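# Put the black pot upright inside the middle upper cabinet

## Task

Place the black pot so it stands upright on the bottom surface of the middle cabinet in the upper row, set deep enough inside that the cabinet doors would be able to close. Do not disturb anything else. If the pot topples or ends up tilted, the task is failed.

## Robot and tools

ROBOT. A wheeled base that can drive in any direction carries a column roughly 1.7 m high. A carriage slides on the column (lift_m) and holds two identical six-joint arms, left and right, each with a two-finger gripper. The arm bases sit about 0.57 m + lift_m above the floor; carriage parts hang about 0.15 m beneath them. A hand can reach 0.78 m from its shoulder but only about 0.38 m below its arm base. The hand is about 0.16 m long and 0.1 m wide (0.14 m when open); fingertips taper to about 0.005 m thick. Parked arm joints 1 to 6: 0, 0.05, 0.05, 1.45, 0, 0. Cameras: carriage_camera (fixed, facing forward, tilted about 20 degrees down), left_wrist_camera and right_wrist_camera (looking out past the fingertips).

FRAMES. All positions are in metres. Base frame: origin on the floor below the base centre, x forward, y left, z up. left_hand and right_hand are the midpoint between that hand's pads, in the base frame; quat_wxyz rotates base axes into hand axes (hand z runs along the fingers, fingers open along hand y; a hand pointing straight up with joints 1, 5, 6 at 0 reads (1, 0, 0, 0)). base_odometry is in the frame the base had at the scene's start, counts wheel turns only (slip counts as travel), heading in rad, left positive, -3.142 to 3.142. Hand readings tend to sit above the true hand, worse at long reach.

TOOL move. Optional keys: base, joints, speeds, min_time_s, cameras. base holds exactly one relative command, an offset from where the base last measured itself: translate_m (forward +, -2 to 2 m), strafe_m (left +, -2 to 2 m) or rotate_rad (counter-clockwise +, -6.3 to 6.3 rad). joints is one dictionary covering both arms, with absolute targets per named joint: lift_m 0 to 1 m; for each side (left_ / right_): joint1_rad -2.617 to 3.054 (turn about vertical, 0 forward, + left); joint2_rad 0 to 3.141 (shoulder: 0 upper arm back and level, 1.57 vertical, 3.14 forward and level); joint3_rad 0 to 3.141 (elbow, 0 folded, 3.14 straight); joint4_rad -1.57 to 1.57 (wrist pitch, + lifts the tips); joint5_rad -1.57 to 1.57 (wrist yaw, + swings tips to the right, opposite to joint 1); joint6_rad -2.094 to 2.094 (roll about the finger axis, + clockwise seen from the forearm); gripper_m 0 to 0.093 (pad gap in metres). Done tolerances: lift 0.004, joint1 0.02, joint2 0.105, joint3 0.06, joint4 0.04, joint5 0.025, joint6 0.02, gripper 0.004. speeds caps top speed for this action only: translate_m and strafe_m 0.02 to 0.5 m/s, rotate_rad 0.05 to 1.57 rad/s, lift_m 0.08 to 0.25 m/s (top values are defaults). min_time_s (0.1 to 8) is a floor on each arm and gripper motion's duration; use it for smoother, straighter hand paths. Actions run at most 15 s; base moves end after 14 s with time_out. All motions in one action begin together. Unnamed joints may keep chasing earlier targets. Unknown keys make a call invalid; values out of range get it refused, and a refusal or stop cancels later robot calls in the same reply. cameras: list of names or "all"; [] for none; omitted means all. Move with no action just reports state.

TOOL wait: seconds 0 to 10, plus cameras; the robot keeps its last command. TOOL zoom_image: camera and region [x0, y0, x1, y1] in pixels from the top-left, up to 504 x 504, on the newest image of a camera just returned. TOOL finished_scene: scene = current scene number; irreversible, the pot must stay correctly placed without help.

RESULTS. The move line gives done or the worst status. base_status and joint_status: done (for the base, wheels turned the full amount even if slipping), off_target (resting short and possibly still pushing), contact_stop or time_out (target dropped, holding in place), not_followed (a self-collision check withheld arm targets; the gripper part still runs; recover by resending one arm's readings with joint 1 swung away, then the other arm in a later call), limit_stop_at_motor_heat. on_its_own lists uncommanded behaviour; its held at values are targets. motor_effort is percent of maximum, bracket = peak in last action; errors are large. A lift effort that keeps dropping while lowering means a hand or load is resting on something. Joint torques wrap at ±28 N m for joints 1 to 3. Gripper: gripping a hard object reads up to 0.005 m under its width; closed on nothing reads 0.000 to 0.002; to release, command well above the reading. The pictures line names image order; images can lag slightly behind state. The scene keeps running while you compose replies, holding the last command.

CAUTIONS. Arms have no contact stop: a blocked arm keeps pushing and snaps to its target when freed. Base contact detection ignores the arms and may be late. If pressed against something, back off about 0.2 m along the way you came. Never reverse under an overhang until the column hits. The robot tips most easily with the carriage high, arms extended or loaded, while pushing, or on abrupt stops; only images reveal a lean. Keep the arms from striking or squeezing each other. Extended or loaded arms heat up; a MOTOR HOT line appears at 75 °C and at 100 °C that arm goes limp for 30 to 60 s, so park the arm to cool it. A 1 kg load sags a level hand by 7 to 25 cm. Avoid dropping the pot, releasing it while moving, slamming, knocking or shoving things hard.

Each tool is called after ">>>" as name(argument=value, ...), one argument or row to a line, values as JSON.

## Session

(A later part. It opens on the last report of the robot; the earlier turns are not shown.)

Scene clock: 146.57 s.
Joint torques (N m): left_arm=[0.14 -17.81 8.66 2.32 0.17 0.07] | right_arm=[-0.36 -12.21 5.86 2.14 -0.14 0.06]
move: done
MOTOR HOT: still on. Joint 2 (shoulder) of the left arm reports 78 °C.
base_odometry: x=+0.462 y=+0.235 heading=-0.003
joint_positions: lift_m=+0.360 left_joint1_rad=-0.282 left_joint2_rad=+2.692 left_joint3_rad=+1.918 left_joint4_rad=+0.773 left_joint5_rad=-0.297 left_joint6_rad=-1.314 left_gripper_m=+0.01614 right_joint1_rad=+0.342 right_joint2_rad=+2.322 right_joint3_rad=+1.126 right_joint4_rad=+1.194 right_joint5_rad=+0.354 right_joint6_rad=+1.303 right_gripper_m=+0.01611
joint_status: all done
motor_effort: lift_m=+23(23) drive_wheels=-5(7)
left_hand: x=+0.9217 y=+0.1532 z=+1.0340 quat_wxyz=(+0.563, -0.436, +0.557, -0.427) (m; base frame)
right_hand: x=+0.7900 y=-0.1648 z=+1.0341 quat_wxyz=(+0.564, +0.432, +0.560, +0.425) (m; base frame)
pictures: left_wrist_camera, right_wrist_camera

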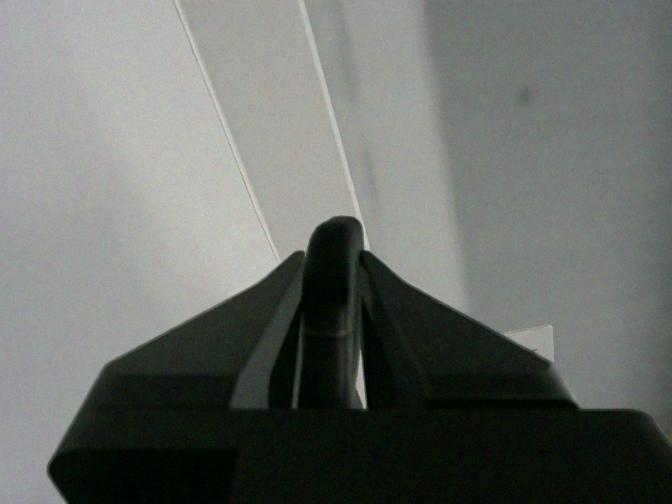

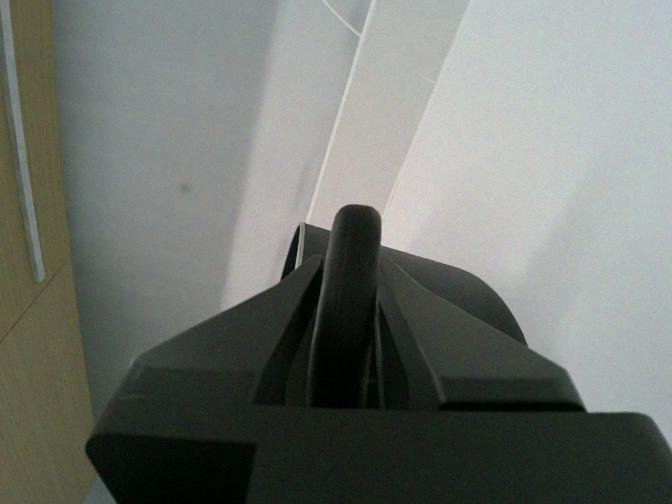

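>>> move(
  joints={"left_gripper_m": 0.004, "right_gripper_m": 0.004},
  min_time_s=1.5,
  cameras=["left_wrist_camera", "right_wrist_camera"],
)

Scene clock: 148.80 s.
Joint torques (N m): left_arm=[0.13 -17.81 8.59 2.26 0.13 0.09] | right_arm=[-0.4 -12.23 5.76 2.17 -0.24 -0.32]
move: off_target
MOTOR HOT: still on. Joint 2 (shoulder) of the left arm reports 79 °C.
base_odometry: x=+0.462 y=+0.235 heading=-0.003
joint_positions: lift_m=+0.360 left_joint1_rad=-0.282 left_joint2_rad=+2.692 left_joint3_rad=+1.919 left_joint4_rad=+0.779 left_joint5_rad=-0.294 left_joint6_rad=-1.315 left_gripper_m=+0.01180 right_joint1_rad=+0.342 right_joint2_rad=+2.323 right_joint3_rad=+1.126 right_joint4_rad=+1.188 right_joint5_rad=+0.361 right_joint6_rad=+1.335 right_gripper_m=+0.01209
joint_status: left_gripper_m off_target (ended at +0.01182, target +0.00400); right_gripper_m off_target (ended at +0.01211, target +0.00400)
motor_effort: lift_m=+23(23) drive_wheels=-5(7)
left_hand: x=+0.9219 y=+0.1527 z=+1.0358 quat_wxyz=(+0.564, -0.435, +0.555, -0.430) (m; base frame)
right_hand: x=+0.7899 y=-0.1661 z=+1.0324 quat_wxyz=(+0.558, +0.444, +0.554, +0.430) (m; base frame)
pictures: left_wrist_camera, right_wrist_camera

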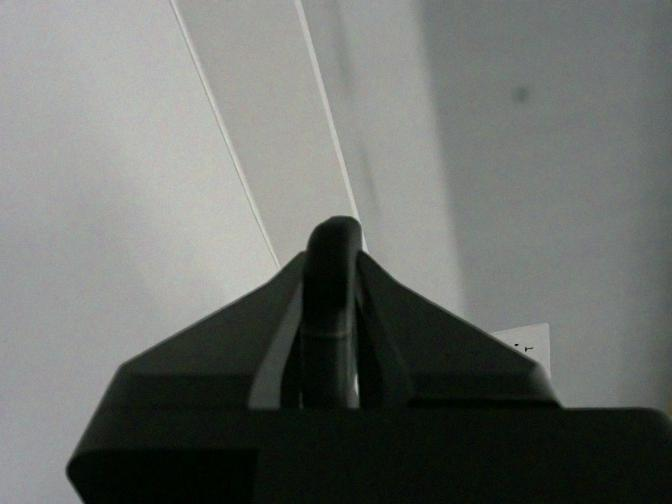

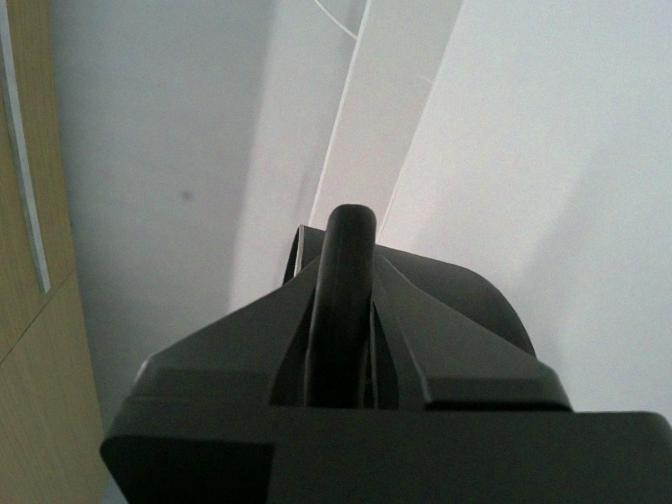

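>>> move(
  joints={"left_joint2_rad": 2.80, "right_joint2_rad": 2.38},
  min_time_s=1.5,
  cameras=["carriage_camera"],
)

Scene clock: 152.70 s.
Joint torques (N m): left_arm=[0.08 -13.12 6.23 0.93 0.08 0.09] | right_arm=[-0.27 -8.28 5.38 1.97 -0.24 -0.31]
move: done
MOTOR HOT: still on. Joint 2 (shoulder) of the left arm reports 78 °C.
base_odometry: x=+0.462 y=+0.235 heading=-0.003
joint_positions: lift_m=+0.360 left_joint1_rad=-0.282 left_joint2_rad=+2.754 left_joint3_rad=+1.943 left_joint4_rad=+0.895 left_joint5_rad=-0.286 left_joint6_rad=-1.315 left_gripper_m=+0.00993 right_joint1_rad=+0.341 right_joint2_rad=+2.336 right_joint3_rad=+1.130 right_joint4_rad=+1.207 right_joint5_rad=+0.361 right_joint6_rad=+1.335 right_gripper_m=+0.01208
joint_status: all done
motor_effort: lift_m=+23(23) drive_wheels=-6(6)
left_hand: x=+0.9227 y=+0.1513 z=+1.0311 quat_wxyz=(+0.578, -0.422, +0.531, -0.454) (m; base frame)
right_hand: x=+0.7907 y=-0.1665 z=+1.0306 quat_wxyz=(+0.560, +0.443, +0.550, +0.432) (m; base frame)
pictures: carriage_camera

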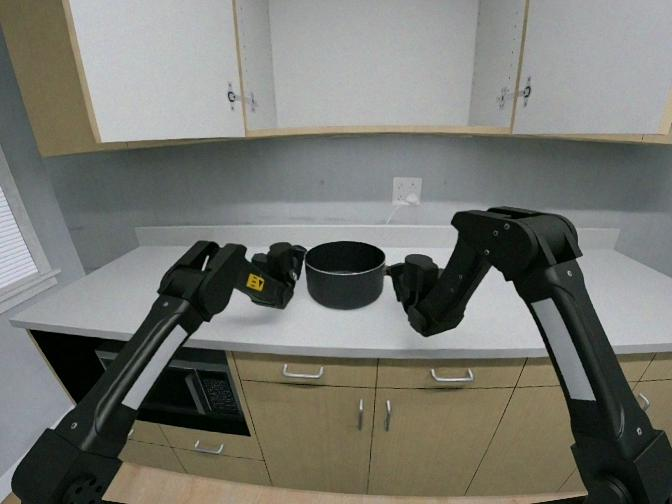

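>>> wait(
  seconds=10,
  cameras=[],
)

>>> wait(
  seconds=10,
  cameras=["carriage_camera"],
)

Scene clock: 163.37 s.
MOTOR HOT: still on. Joint 2 (shoulder) of the left arm reports 74 °C.
joint_status: all done
motor_effort: lift_m=+23(23) drive_wheels=-5(6)
wait: 10.00 s; at rest from the start
pictures: none

Scene clock: 173.37 s.
Joint torques (N m): left_arm=[0.1 -13.18 6.2 0.94 0.06 0.09] | right_arm=[-0.24 -8.23 5.46 1.97 -0.21 -0.32]
MOTOR HOT: cleared for the motors of the left arm.
base_odometry: x=+0.462 y=+0.235 heading=-0.003
joint_positions: lift_m=+0.360 left_joint1_rad=-0.282 left_joint2_rad=+2.754 left_joint3_rad=+1.943 left_joint4_rad=+0.896 left_joint5_rad=-0.286 left_joint6_rad=-1.315 left_gripper_m=+0.00992 right_joint1_rad=+0.341 right_joint2_rad=+2.336 right_joint3_rad=+1.130 right_joint4_rad=+1.208 right_joint5_rad=+0.361 right_joint6_rad=+1.335 right_gripper_m=+0.01209
joint_status: all done
motor_effort: lift_m=+23(23) drive_wheels=-5(6)
left_hand: x=+0.9226 y=+0.1513 z=+1.0310 quat_wxyz=(+0.578, -0.422, +0.531, -0.455) (m; base frame)
right_hand: x=+0.7907 y=-0.1665 z=+1.0307 quat_wxyz=(+0.560, +0.443, +0.550, +0.433) (m; base frame)
wait: 10.00 s; at rest by 0.27 s
pictures: carriage_camera

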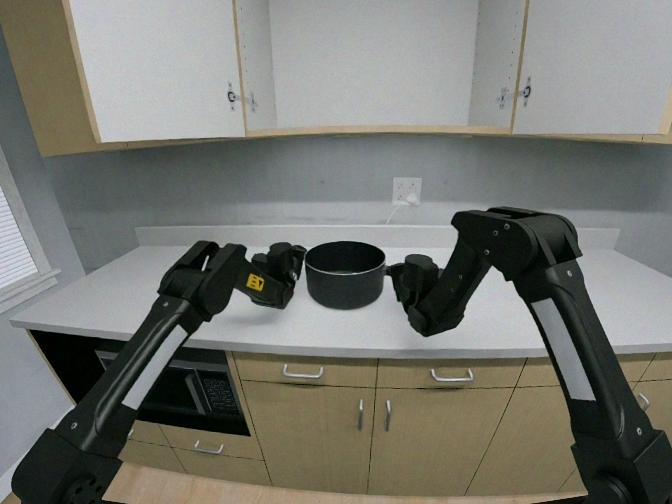

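>>> wait(
  seconds=10,
  cameras=[],
)

>>> wait(
  seconds=10,
  cameras=[],
)

>>> move(
  joints={"left_joint2_rad": 2.68, "right_joint2_rad": 2.31, "left_joint4_rad": 0.79, "lift_m": 0.42},
  speeds={"lift_m": 0.08},
  min_time_s=1,
)

Scene clock: 186.27 s.
joint_status: all done
motor_effort: lift_m=+23(23) drive_wheels=-6(6)
wait: 10.00 s; at rest from the start
pictures: none

Scene clock: 196.27 s.
joint_status: all done
motor_effort: lift_m=+23(23) drive_wheels=-6(6)
wait: 10.00 s; at rest by 0.27 s
pictures: none

Scene clock: 197.57 s.
Joint torques (N m): left_arm=[0.09 -27.58 7.19 2.45 0.01 0.11] | right_arm=[-0.12 -18.21 5.35 3.39 -0.11 -0.92]
move: done
base_odometry: x=+0.462 y=+0.235 heading=-0.003
joint_positions: lift_m=+0.420 left_joint1_rad=-0.282 left_joint2_rad=+2.777 left_joint3_rad=+1.931 left_joint4_rad=+0.783 left_joint5_rad=-0.284 left_joint6_rad=-1.316 left_gripper_m=+0.01037 right_joint1_rad=+0.338 right_joint2_rad=+2.365 right_joint3_rad=+1.130 right_joint4_rad=+1.080 right_joint5_rad=+0.357 right_joint6_rad=+1.390 right_gripper_m=+0.01066
joint_status: all done
motor_effort: lift_m=+25(27) drive_wheels=+1(2)
left_hand: x=+0.9206 y=+0.1515 z=+1.0430 quat_wxyz=(+0.547, -0.441, +0.580, -0.414) (m; base frame)
right_hand: x=+0.7879 y=-0.1684 z=+1.0448 quat_wxyz=(+0.518, +0.475, +0.589, +0.399) (m; base frame)
pictures: carriage_camera, left_wrist_camera, right_wrist_camera

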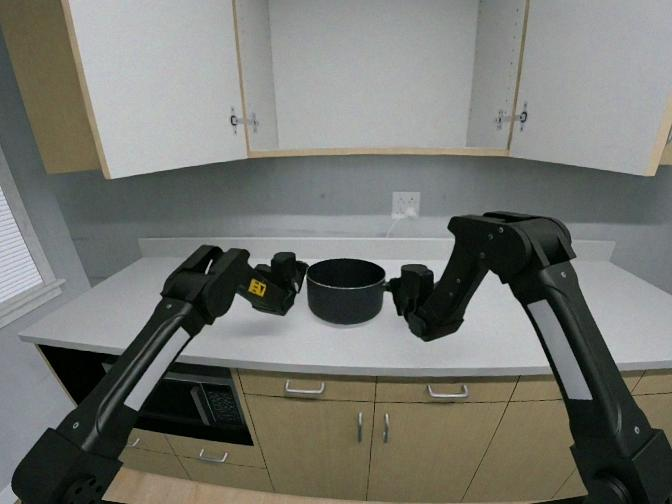

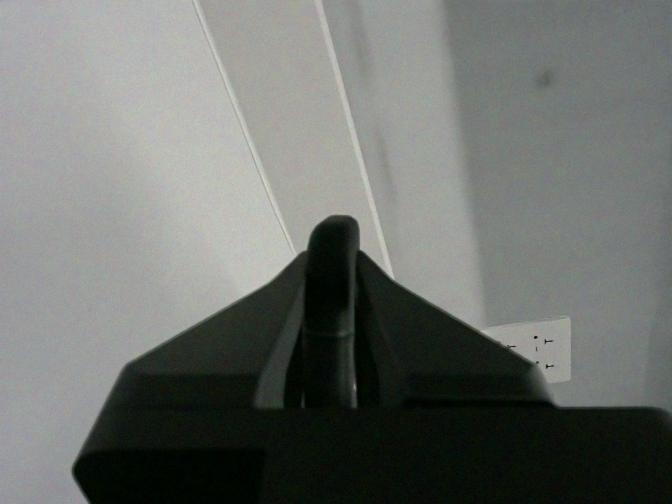

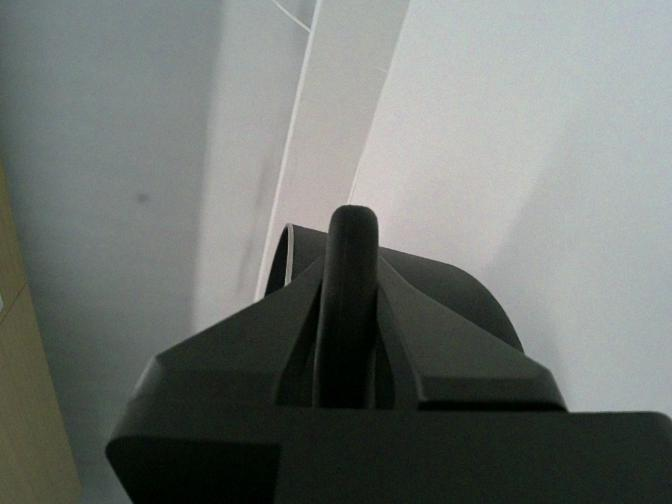

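>>> move(
  joints={"lift_m": 0.46, "right_joint4_rad": 1.26, "left_joint4_rad": 0.84},
  speeds={"lift_m": 0.08},
  cameras=["carriage_camera"],
)

Scene clock: 199.97 s.
Joint torques (N m): left_arm=[0.08 -27.58 8.03 3.04 0 0.11] | right_arm=[-0.06 -18.17 5.9 3.95 -0.09 -1.02]
move: off_target
MOTOR HOT: joint 2 (shoulder) of the left arm reports 76 °C; the controller stops that arm at 100 °C. To cool a motor, set the load down, stop pushing, or move to a pose that needs little force.
base_odometry: x=+0.462 y=+0.235 heading=-0.003
joint_positions: lift_m=+0.460 left_joint1_rad=-0.282 left_joint2_rad=+2.777 left_joint3_rad=+1.923 left_joint4_rad=+0.779 left_joint5_rad=-0.284 left_joint6_rad=-1.317 left_gripper_m=+0.01039 right_joint1_rad=+0.338 right_joint2_rad=+2.365 right_joint3_rad=+1.122 right_joint4_rad=+1.076 right_joint5_rad=+0.354 right_joint6_rad=+1.398 right_gripper_m=+0.01065
joint_status: left_joint4_rad off_target (ended at +0.780, target +0.840); right_joint4_rad off_target (ended at +1.076, target +1.260); the others done
motor_effort: lift_m=+25(29) drive_wheels=+1(2)
left_hand: x=+0.9192 y=+0.1519 z=+1.0784 quat_wxyz=(+0.544, -0.443, +0.583, -0.411) (m; base frame)
right_hand: x=+0.7859 y=-0.1687 z=+1.0809 quat_wxyz=(+0.514, +0.478, +0.591, +0.398) (m; base frame)
pictures: carriage_camera

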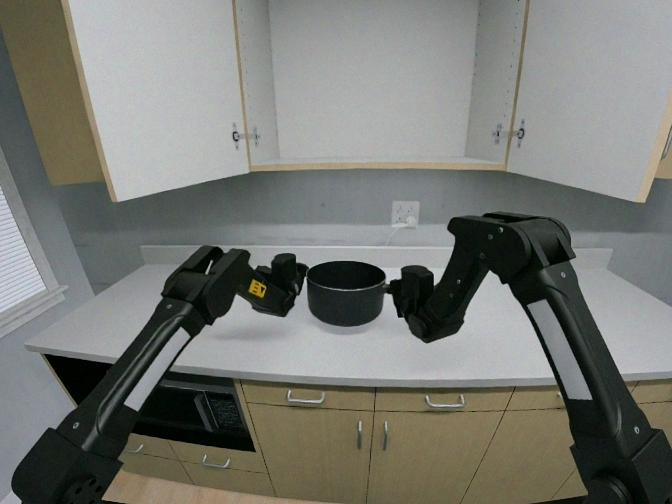

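>>> move(
  joints={"lift_m": 0.355, "left_joint2_rad": 2.76, "right_joint2_rad": 2.36, "right_joint4_rad": 1.21, "left_joint4_rad": 0.79},
  speeds={"lift_m": 0.08},
  min_time_s=1.3,
  cameras=["carriage_camera"],
)

Scene clock: 202.83 s.
Joint torques (N m): left_arm=[0.12 -18 5.41 0.8 0.04 0.1] | right_arm=[-0.02 -9.95 5.39 1.84 -0.2 -0.3]
move: off_target
MOTOR HOT: still on. Joint 2 (shoulder) of the left arm reports 80 °C.
base_odometry: x=+0.462 y=+0.235 heading=-0.003
joint_positions: lift_m=+0.355 left_joint1_rad=-0.282 left_joint2_rad=+2.761 left_joint3_rad=+1.951 left_joint4_rad=+0.924 left_joint5_rad=-0.282 left_joint6_rad=-1.318 left_gripper_m=+0.00980 right_joint1_rad=+0.337 right_joint2_rad=+2.333 right_joint3_rad=+1.131 right_joint4_rad=+1.215 right_joint5_rad=+0.358 right_joint6_rad=+1.335 right_gripper_m=+0.01218
joint_status: left_joint4_rad off_target (ended at +0.923, target +0.790); the others done
motor_effort: lift_m=+19(21) drive_wheels=+0(2)
left_hand: x=+0.9229 y=+0.1506 z=+1.0322 quat_wxyz=(+0.582, -0.418, +0.521, -0.464) (m; base frame)
right_hand: x=+0.7915 y=-0.1678 z=+1.0303 quat_wxyz=(+0.562, +0.442, +0.546, +0.436) (m; base frame)
pictures: carriage_camera

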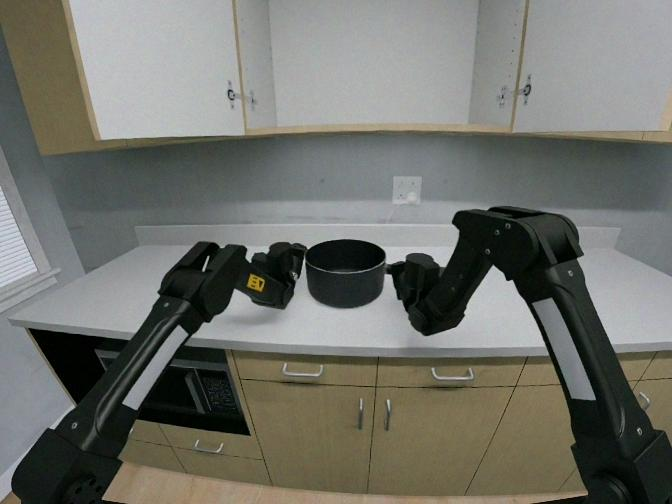

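>>> move(
  joints={"left_joint4_rad": 0.90, "right_joint2_rad": 2.325, "left_joint2_rad": 2.74},
  min_time_s=0.5,
  cameras=[],
)

>>> move(
  joints={"left_gripper_m": 0.06, "right_gripper_m": 0.06},
  min_time_s=1.5,
)

Scene clock: 204.17 s.
move: done
MOTOR HOT: still on. Joint 2 (shoulder) of the left arm reports 80 °C.
joint_status: all done
motor_effort: lift_m=+19(19) drive_wheels=+2(2)
pictures: none

Scene clock: 205.97 s.
Joint torques (N m): left_arm=[-0.09 -19.96 5.42 2.28 0.04 0.12] | right_arm=[-0.13 -13.07 5.42 1.88 -0.15 -0.25]
move: done
MOTOR HOT: still on. Joint 2 (shoulder) of the left arm reports 80 °C.
base_odometry: x=+0.462 y=+0.235 heading=-0.003
joint_positions: lift_m=+0.355 left_joint1_rad=-0.280 left_joint2_rad=+2.761 left_joint3_rad=+1.951 left_joint4_rad=+0.901 left_joint5_rad=-0.284 left_joint6_rad=-1.318 left_gripper_m=+0.05988 right_joint1_rad=+0.337 right_joint2_rad=+2.328 right_joint3_rad=+1.131 right_joint4_rad=+1.211 right_joint5_rad=+0.356 right_joint6_rad=+1.329 right_gripper_m=+0.05991
joint_status: all done
motor_effort: lift_m=+19(19) drive_wheels=+1(2)
left_hand: x=+0.9237 y=+0.1523 z=+1.0270 quat_wxyz=(+0.579, -0.422, +0.528, -0.457) (m; base frame)
right_hand: x=+0.7915 y=-0.1675 z=+1.0320 quat_wxyz=(+0.563, +0.440, +0.548, +0.435) (m; base frame)
pictures: carriage_camera, left_wrist_camera, right_wrist_camera

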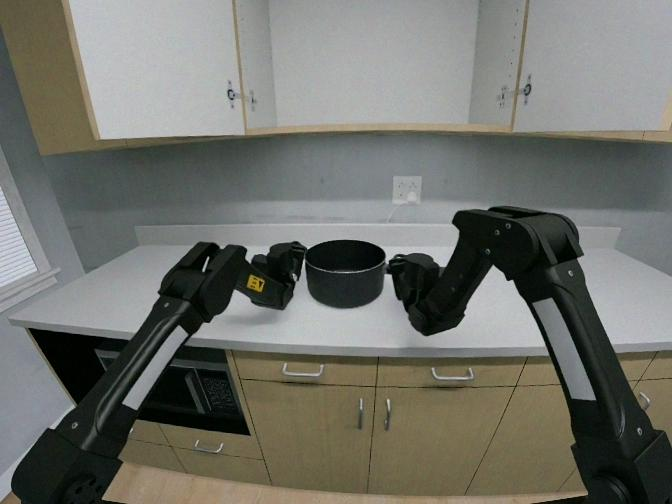

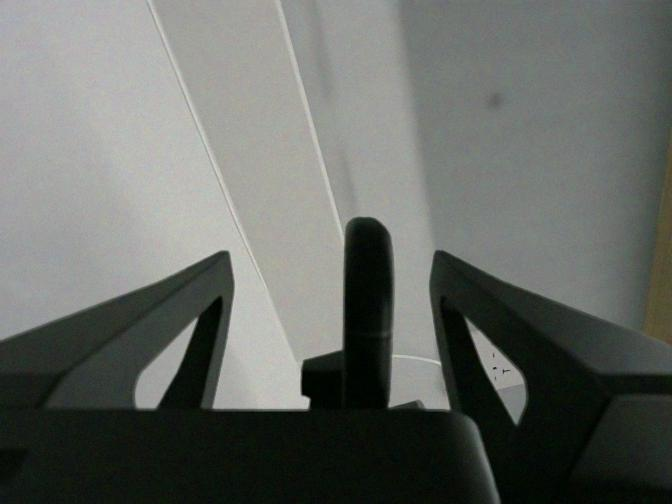

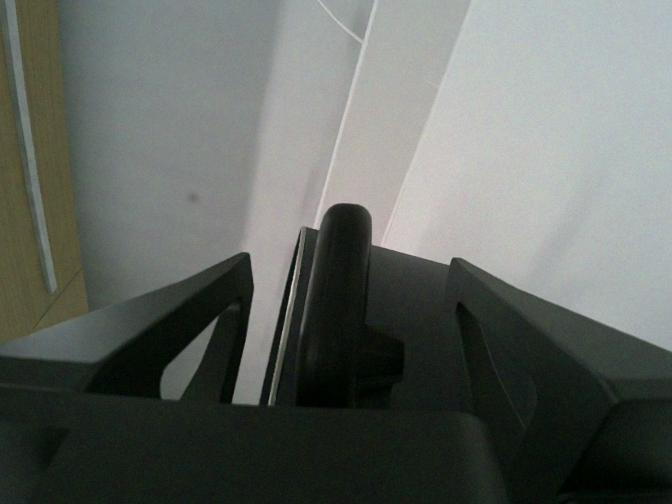

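>>> move(
  base={"translate_m": -0.38},
  speeds={"translate_m": 0.15},
  cameras=[],
)

>>> move(
  joints={"left_joint1_rad": 0, "left_joint2_rad": 0.05, "left_joint3_rad": 0.05, "left_joint4_rad": 1.45, "left_joint5_rad": 0, "left_joint6_rad": 0, "right_joint1_rad": 0, "right_joint2_rad": 0.05, "right_joint3_rad": 0.05, "right_joint4_rad": 1.45, "right_joint5_rad": 0, "right_joint6_rad": 0, "lift_m": 0.7},
  min_time_s=3,
  cameras=["carriage_camera"],
)

>>> zoom_image(
  camera="carriage_camera",
  region=[270, 200, 400, 350],
)

Scene clock: 210.73 s.
move: done
MOTOR HOT: still on. Joint 2 (shoulder) of the left arm reports 81 °C.
base_status: done
motor_effort: lift_m=+19(20) drive_wheels=-3(9)
pictures: none

Scene clock: 214.07 s.
Joint torques (N m): left_arm=[0.51 3.64 4.51 0.05 0.17 0.17] | right_arm=[-0.51 3.73 4.37 -0.13 -0.25 -0.14]
move: done
MOTOR HOT: still on. Joint 2 (shoulder) of the left arm reports 79 °C.
base_odometry: x=+0.082 y=+0.236 heading=-0.003
joint_positions: lift_m=+0.700 left_joint1_rad=-0.006 left_joint2_rad=+0.055 left_joint3_rad=+0.054 left_joint4_rad=+1.435 left_joint5_rad=-0.013 left_joint6_rad=-0.013 left_gripper_m=+0.05989 right_joint1_rad=+0.005 right_joint2_rad=+0.055 right_joint3_rad=+0.058 right_joint4_rad=+1.441 right_joint5_rad=+0.016 right_joint6_rad=+0.014 right_gripper_m=+0.05991
joint_status: all done
motor_effort: lift_m=+23(28) drive_wheels=-3(4)
left_hand: x=+0.2577 y=+0.3055 z=+1.7055 quat_wxyz=(+0.998, -0.007, +0.068, -0.009) (m; base frame)
right_hand: x=+0.2551 y=-0.3060 z=+1.7068 quat_wxyz=(+0.998, +0.008, +0.064, +0.009) (m; base frame)
pictures: carriage_camera

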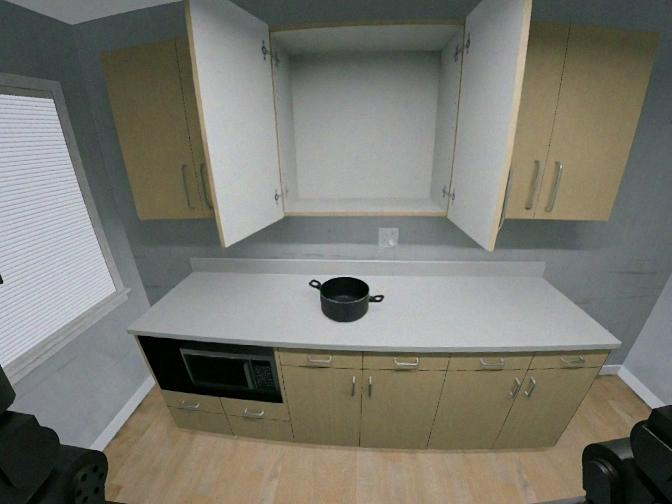

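Scaled by 3.360 from the camera's 672x504 image, which has a finer 960x720 frame.

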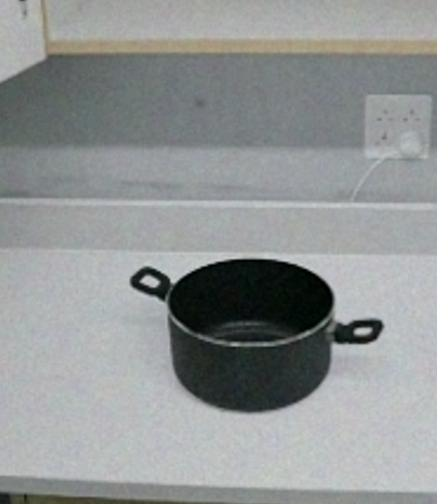

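>>> zoom_image(
  camera="carriage_camera",
  region=[410, 190, 450, 290],
)

>>> zoom_image(
  camera="carriage_camera",
  region=[410, 320, 450, 460],
)

>>> move(
  joints={"lift_m": 0.2},
  cameras=["carriage_camera"],
)

>>> zoom_image(
  camera="carriage_camera",
  region=[410, 90, 450, 210],
)

>>> zoom_image(
  camera="carriage_camera",
  region=[410, 210, 450, 400],
)

Scaled by 5.040 from the camera's 672x504 image, which has a finer 960x720 frame.

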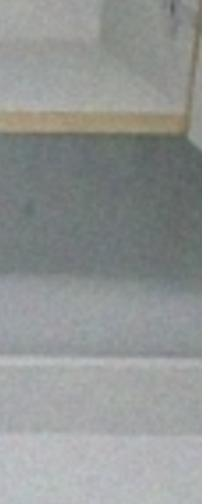

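Scaled by 3.600 from the camera's 672x504 image, which has a finer 960x720 frame.

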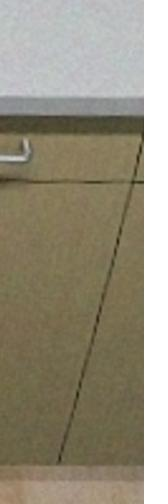

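Scene clock: 220.97 s.
Joint torques (N m): left_arm=[0.58 3.95 5.07 0.01 0.14 0.14] | right_arm=[-0.62 4.11 4.71 -0.16 -0.19 -0.16]
move: done
MOTOR HOT: cleared for the motors of the left arm.
base_odometry: x=+0.082 y=+0.236 heading=-0.003
joint_positions: lift_m=+0.200 left_joint1_rad=-0.006 left_joint2_rad=+0.051 left_joint3_rad=+0.048 left_joint4_rad=+1.438 left_joint5_rad=-0.010 left_joint6_rad=-0.010 left_gripper_m=+0.05989 right_joint1_rad=+0.005 right_joint2_rad=+0.051 right_joint3_rad=+0.052 right_joint4_rad=+1.443 right_joint5_rad=+0.013 right_joint6_rad=+0.012 right_gripper_m=+0.05991
joint_status: all done
motor_effort: lift_m=+21(21) drive_wheels=-1(4)
left_hand: x=+0.2574 y=+0.3050 z=+1.2043 quat_wxyz=(+0.998, -0.005, +0.068, -0.008) (m; base frame)
right_hand: x=+0.2552 y=-0.3055 z=+1.2055 quat_wxyz=(+0.998, +0.007, +0.064, +0.008) (m; base frame)
pictures: carriage_camera

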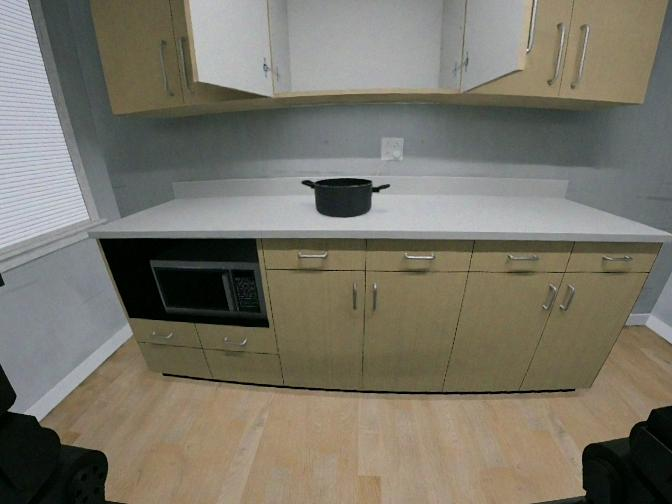

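Scaled by 4.200 from the camera's 672x504 image, which has a finer 960x720 frame.

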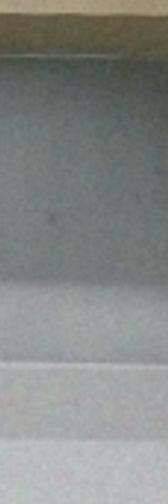

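Scaled by 2.653 from the camera's 672x504 image, which has a finer 960x720 frame.

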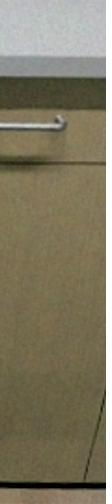

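>>> move(
  base={"translate_m": 0.4},
  joints={"lift_m": 0.7},
  speeds={"translate_m": 0.15},
  cameras=["carriage_camera"],
)

>>> zoom_image(
  camera="carriage_camera",
  region=[410, 190, 450, 350],
)

>>> zoom_image(
  camera="carriage_camera",
  region=[410, 344, 450, 504],
)

Scene clock: 228.40 s.
Joint torques (N m): left_arm=[0.5 4.18 5.07 -0.05 0.14 0.16] | right_arm=[-0.58 4.42 4.75 -0.21 -0.17 -0.13]
move: done
base_odometry: x=+0.482 y=+0.235 heading=-0.004
base_status: done
joint_positions: lift_m=+0.700 left_joint1_rad=-0.006 left_joint2_rad=+0.049 left_joint3_rad=+0.048 left_joint4_rad=+1.442 left_joint5_rad=-0.010 left_joint6_rad=-0.010 left_gripper_m=+0.05989 right_joint1_rad=+0.005 right_joint2_rad=+0.049 right_joint3_rad=+0.052 right_joint4_rad=+1.447 right_joint5_rad=+0.012 right_joint6_rad=+0.012 right_gripper_m=+0.05991
joint_status: all done
motor_effort: lift_m=+23(28) drive_wheels=+0(10)
left_hand: x=+0.2560 y=+0.3051 z=+1.7040 quat_wxyz=(+0.998, -0.005, +0.065, -0.008) (m; base frame)
right_hand: x=+0.2537 y=-0.3053 z=+1.7053 quat_wxyz=(+0.998, +0.006, +0.061, +0.008) (m; base frame)
pictures: carriage_camera

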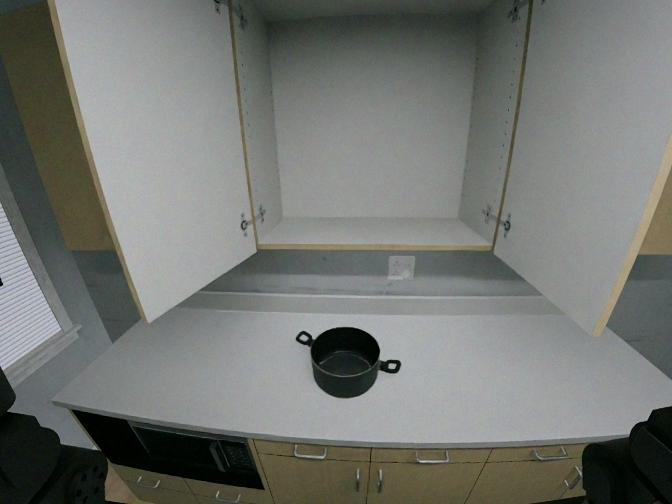

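Scaled by 3.150 from the camera's 672x504 image, which has a finer 960x720 frame.

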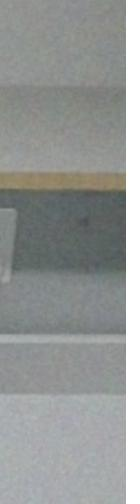

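Scaled by 3.150 from the camera's 672x504 image, which has a finer 960x720 frame.

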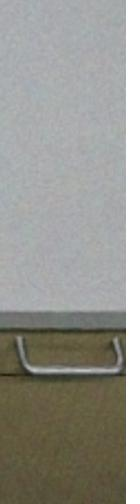

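>>> move(
  cameras=["carriage_camera"],
)

>>> zoom_image(
  camera="carriage_camera",
  region=[280, 310, 420, 450],
)

Scene clock: 235.53 s.
Joint torques (N m): left_arm=[0.55 4.15 5.03 -0.07 0.14 0.14] | right_arm=[-0.57 4.45 4.74 -0.22 -0.16 -0.14]
base_odometry: x=+0.482 y=+0.235 heading=-0.004
base_status: done
joint_positions: lift_m=+0.700 left_joint1_rad=-0.006 left_joint2_rad=+0.049 left_joint3_rad=+0.048 left_joint4_rad=+1.442 left_joint5_rad=-0.010 left_joint6_rad=-0.010 left_gripper_m=+0.05989 right_joint1_rad=+0.005 right_joint2_rad=+0.049 right_joint3_rad=+0.052 right_joint4_rad=+1.447 right_joint5_rad=+0.012 right_joint6_rad=+0.012 right_gripper_m=+0.05991
joint_status: all done
motor_effort: lift_m=+23(28) drive_wheels=+0(10)
left_hand: x=+0.2560 y=+0.3051 z=+1.7040 quat_wxyz=(+0.998, -0.005, +0.065, -0.008) (m; base frame)
right_hand: x=+0.2537 y=-0.3053 z=+1.7053 quat_wxyz=(+0.998, +0.006, +0.061, +0.008) (m; base frame)
pictures: carriage_camera

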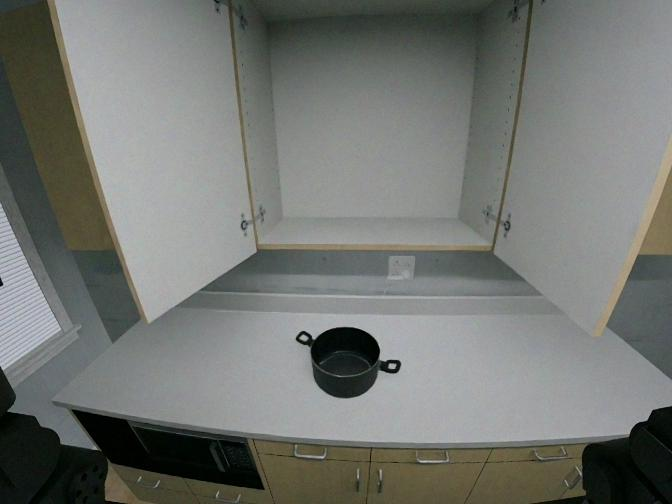

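Scaled by 3.600 from the camera's 672x504 image, which has a finer 960x720 frame.

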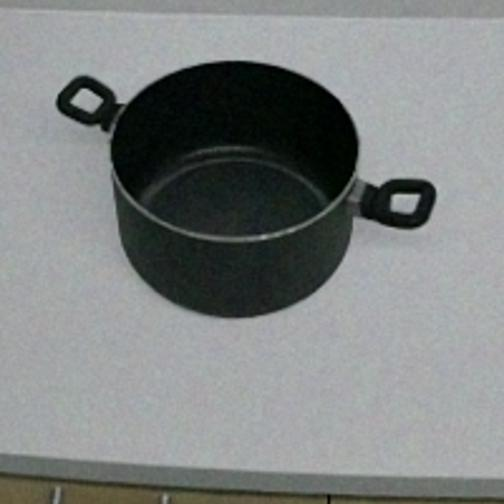

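>>> move(
  base={"translate_m": -0.38},
  joints={"lift_m": 0.32, "left_gripper_m": 0.07, "right_gripper_m": 0.07},
  speeds={"translate_m": 0.25},
  cameras=[],
)

>>> move(
  joints={"left_joint1_rad": -0.372, "left_joint2_rad": 1.958, "left_joint3_rad": 1.128, "left_joint4_rad": 0.85, "left_joint5_rad": -0.372, "left_joint6_rad": -1.32, "right_joint1_rad": 0.551, "right_joint2_rad": 1.542, "right_joint3_rad": 0.615, "right_joint4_rad": 0.948, "right_joint5_rad": 0.551, "right_joint6_rad": 1.32},
  min_time_s=3,
)

Scene clock: 246.07 s.
move: done
base_status: done
joint_status: all done
motor_effort: lift_m=+21(22) drive_wheels=-3(12)
pictures: none

Scene clock: 249.37 s.
Joint torques (N m): left_arm=[-0.53 -11.54 8.58 2.33 -0.09 -0.02] | right_arm=[0.29 -5.82 7.83 1.8 0.18 0.09]
move: done
base_odometry: x=+0.102 y=+0.236 heading=-0.004
joint_positions: lift_m=+0.320 left_joint1_rad=-0.367 left_joint2_rad=+1.955 left_joint3_rad=+1.100 left_joint4_rad=+0.850 left_joint5_rad=-0.358 left_joint6_rad=-1.308 left_gripper_m=+0.06987 right_joint1_rad=+0.546 right_joint2_rad=+1.537 right_joint3_rad=+0.585 right_joint4_rad=+0.951 right_joint5_rad=+0.535 right_joint6_rad=+1.306 right_gripper_m=+0.06990
joint_status: all done
motor_effort: lift_m=+21(21) drive_wheels=-2(3)
left_hand: x=+0.7670 y=+0.1589 z=+1.1059 quat_wxyz=(+0.558, -0.428, +0.565, -0.431) (m; base frame)
right_hand: x=+0.6305 y=-0.1583 z=+1.1064 quat_wxyz=(+0.559, +0.427, +0.565, +0.432) (m; base frame)
pictures: carriage_camera, left_wrist_camera, right_wrist_camera

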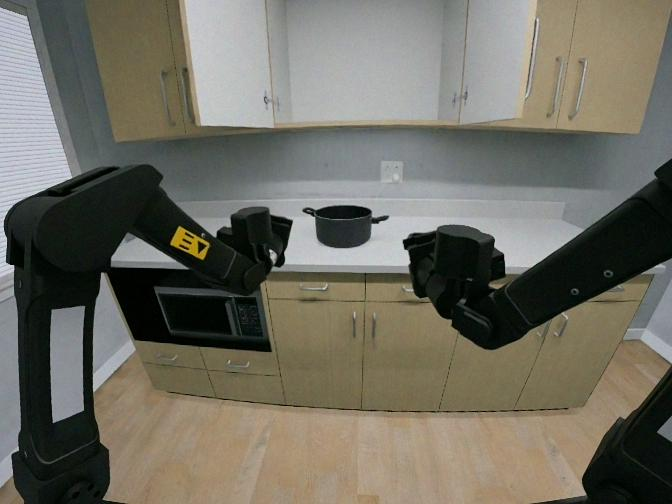

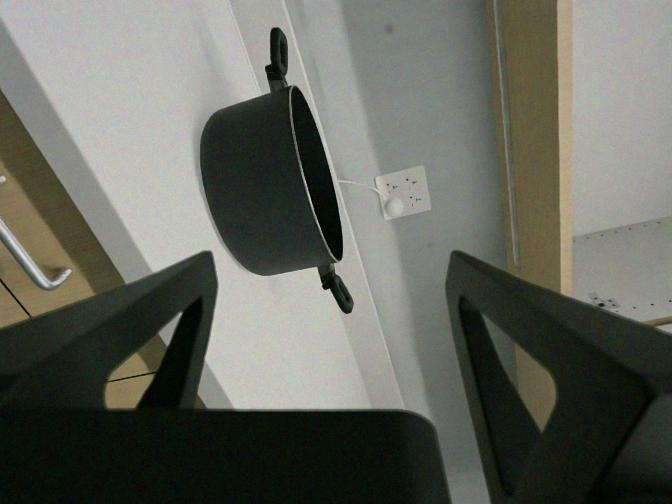

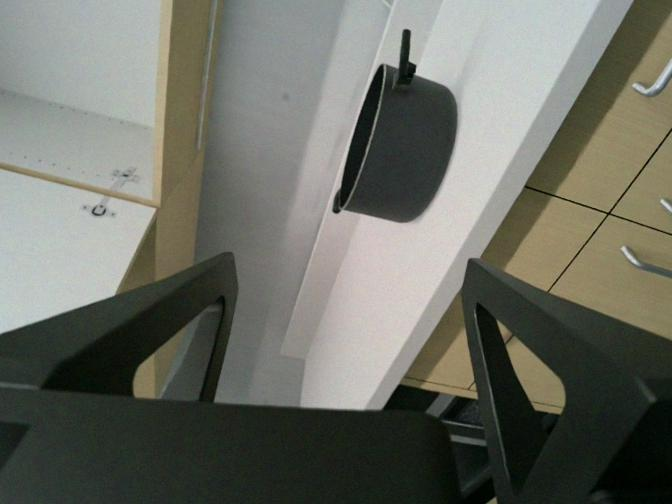

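>>> move(
  base={"translate_m": 0.40},
  joints={"lift_m": 0.25},
  speeds={"translate_m": 0.15},
)

Scene clock: 253.47 s.
Joint torques (N m): left_arm=[-0.46 -12.64 7.66 2.51 -0.06 0.01] | right_arm=[0.18 -6.49 7.19 1.97 0.13 0.04]
move: done
base_odometry: x=+0.502 y=+0.234 heading=-0.004
base_status: done
joint_positions: lift_m=+0.250 left_joint1_rad=-0.368 left_joint2_rad=+1.965 left_joint3_rad=+1.109 left_joint4_rad=+0.834 left_joint5_rad=-0.362 left_joint6_rad=-1.311 left_gripper_m=+0.06987 right_joint1_rad=+0.547 right_joint2_rad=+1.543 right_joint3_rad=+0.594 right_joint4_rad=+0.937 right_joint5_rad=+0.539 right_joint6_rad=+1.309 right_gripper_m=+0.06990
joint_status: all done
motor_effort: lift_m=+22(22) drive_wheels=-5(9)
left_hand: x=+0.7690 y=+0.1579 z=+1.0307 quat_wxyz=(+0.555, -0.431, +0.569, -0.426) (m; base frame)
right_hand: x=+0.6321 y=-0.1574 z=+1.0350 quat_wxyz=(+0.558, +0.429, +0.567, +0.429) (m; base frame)
pictures: carriage_camera, left_wrist_camera, right_wrist_camera

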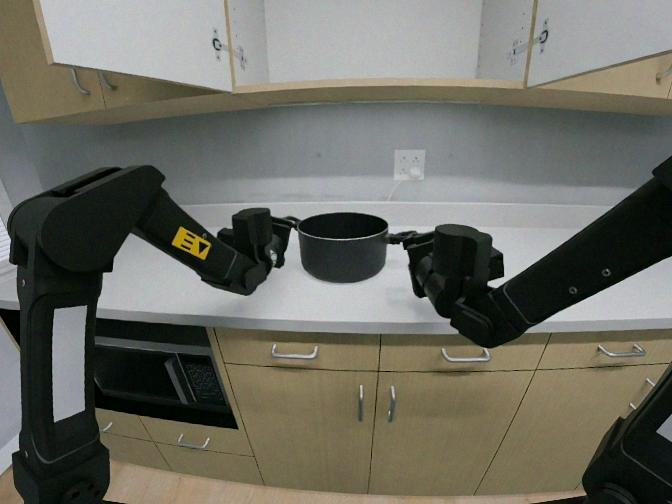

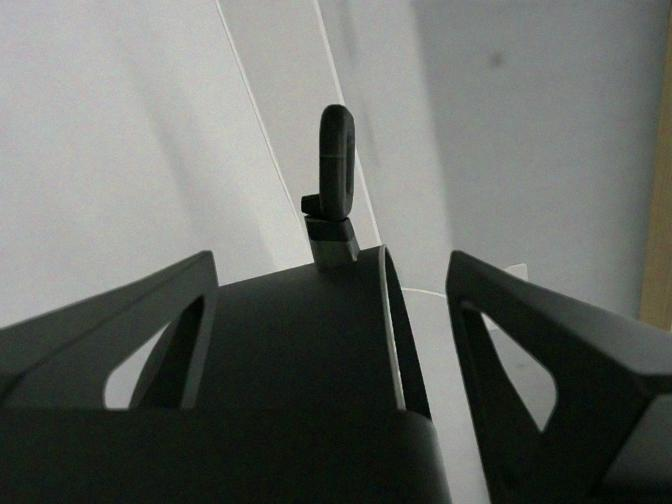

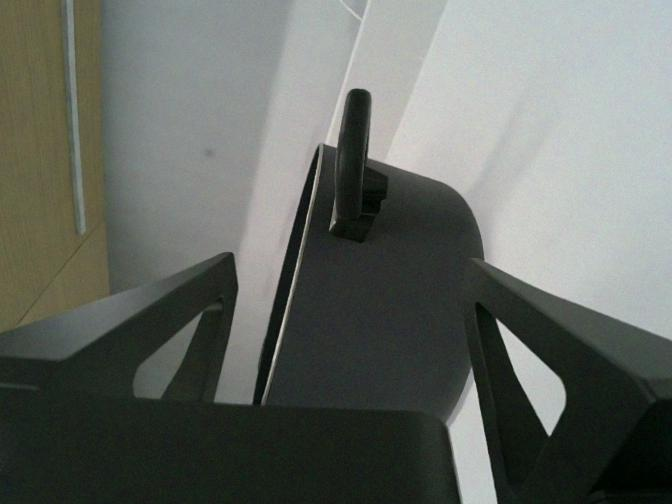

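>>> move(
  base={"translate_m": 0.075},
  speeds={"translate_m": 0.08},
  cameras=["left_wrist_camera", "right_wrist_camera"],
)

Scene clock: 255.57 s.
Joint torques (N m): left_arm=[-0.34 -12.63 7.75 2.51 -0.06 0.01] | right_arm=[0.13 -6.54 7.1 1.96 0.15 0.02]
move: done
base_odometry: x=+0.577 y=+0.234 heading=-0.005
base_status: done
joint_positions: lift_m=+0.250 left_joint1_rad=-0.370 left_joint2_rad=+1.965 left_joint3_rad=+1.109 left_joint4_rad=+0.834 left_joint5_rad=-0.362 left_joint6_rad=-1.311 left_gripper_m=+0.06987 right_joint1_rad=+0.548 right_joint2_rad=+1.543 right_joint3_rad=+0.594 right_joint4_rad=+0.937 right_joint5_rad=+0.540 right_joint6_rad=+1.309 right_gripper_m=+0.06990
motor_effort: lift_m=+22(22) drive_wheels=+0(9)
left_hand: x=+0.7688 y=+0.1572 z=+1.0307 quat_wxyz=(+0.555, -0.431, +0.570, -0.426) (m; base frame)
right_hand: x=+0.6320 y=-0.1570 z=+1.0350 quat_wxyz=(+0.558, +0.428, +0.567, +0.429) (m; base frame)
pictures: left_wrist_camera, right_wrist_camera

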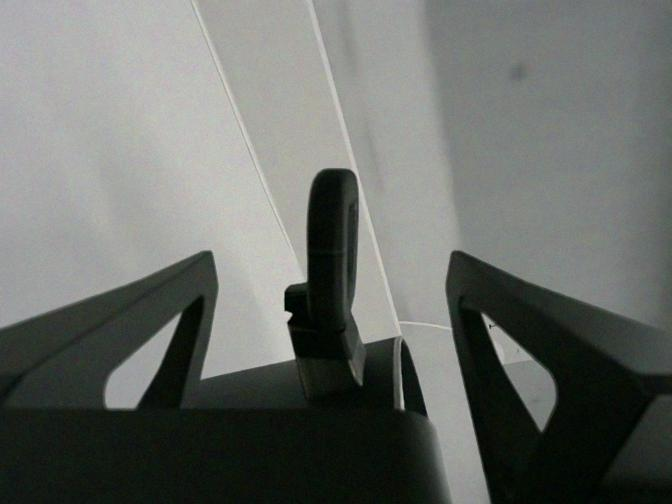

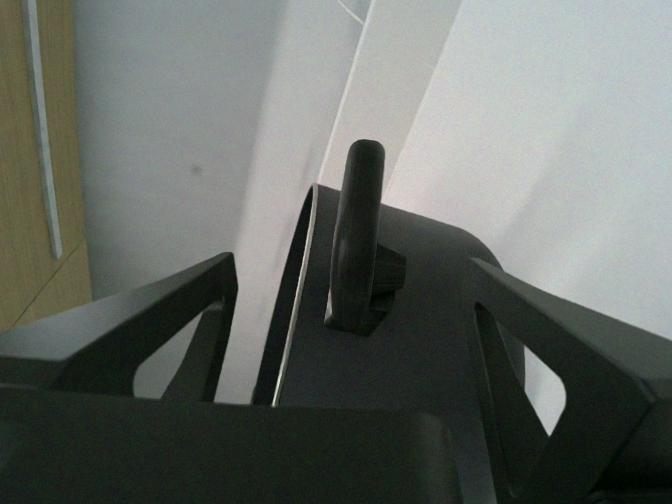

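>>> move(
  base={"translate_m": 0.043},
  speeds={"translate_m": 0.06},
)

>>> zoom_image(
  camera="carriage_camera",
  region=[230, 180, 450, 320],
)

Scene clock: 257.37 s.
Joint torques (N m): left_arm=[-0.31 -12.75 7.66 2.52 -0.05 0.01] | right_arm=[0.05 -6.54 7.12 1.96 0.11 0.03]
move: done
base_odometry: x=+0.620 y=+0.233 heading=-0.006
base_status: done
joint_positions: lift_m=+0.250 left_joint1_rad=-0.370 left_joint2_rad=+1.965 left_joint3_rad=+1.109 left_joint4_rad=+0.834 left_joint5_rad=-0.362 left_joint6_rad=-1.311 left_gripper_m=+0.06987 right_joint1_rad=+0.549 right_joint2_rad=+1.543 right_joint3_rad=+0.594 right_joint4_rad=+0.937 right_joint5_rad=+0.540 right_joint6_rad=+1.309 right_gripper_m=+0.06990
motor_effort: lift_m=+22(22) drive_wheels=-5(10)
left_hand: x=+0.7688 y=+0.1572 z=+1.0307 quat_wxyz=(+0.555, -0.431, +0.570, -0.426) (m; base frame)
right_hand: x=+0.6319 y=-0.1570 z=+1.0350 quat_wxyz=(+0.558, +0.429, +0.567, +0.429) (m; base frame)
pictures: carriage_camera, left_wrist_camera, right_wrist_camera

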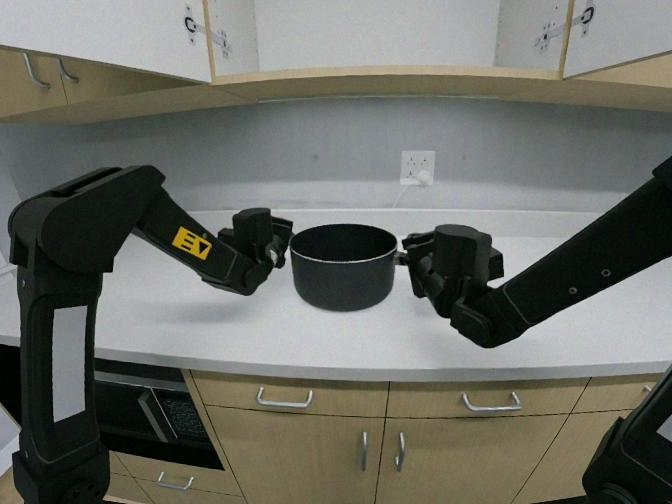

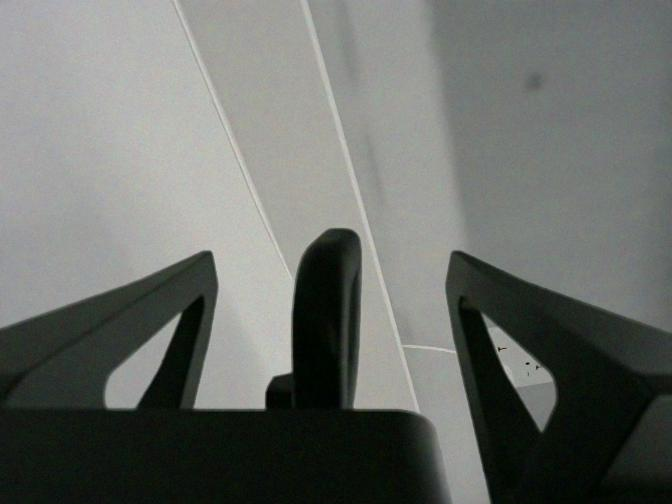

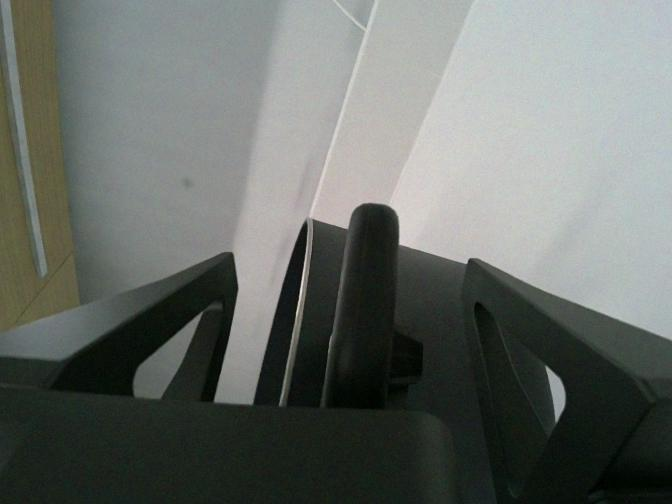

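Scaled by 2.291 from the camera's 672x504 image, which has a finer 960x720 frame.

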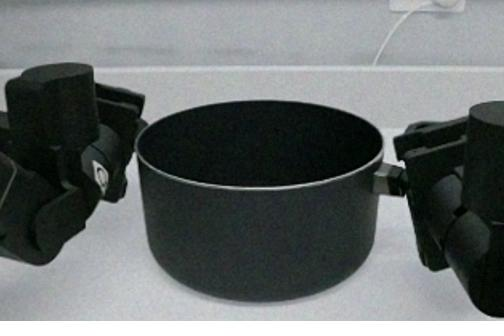

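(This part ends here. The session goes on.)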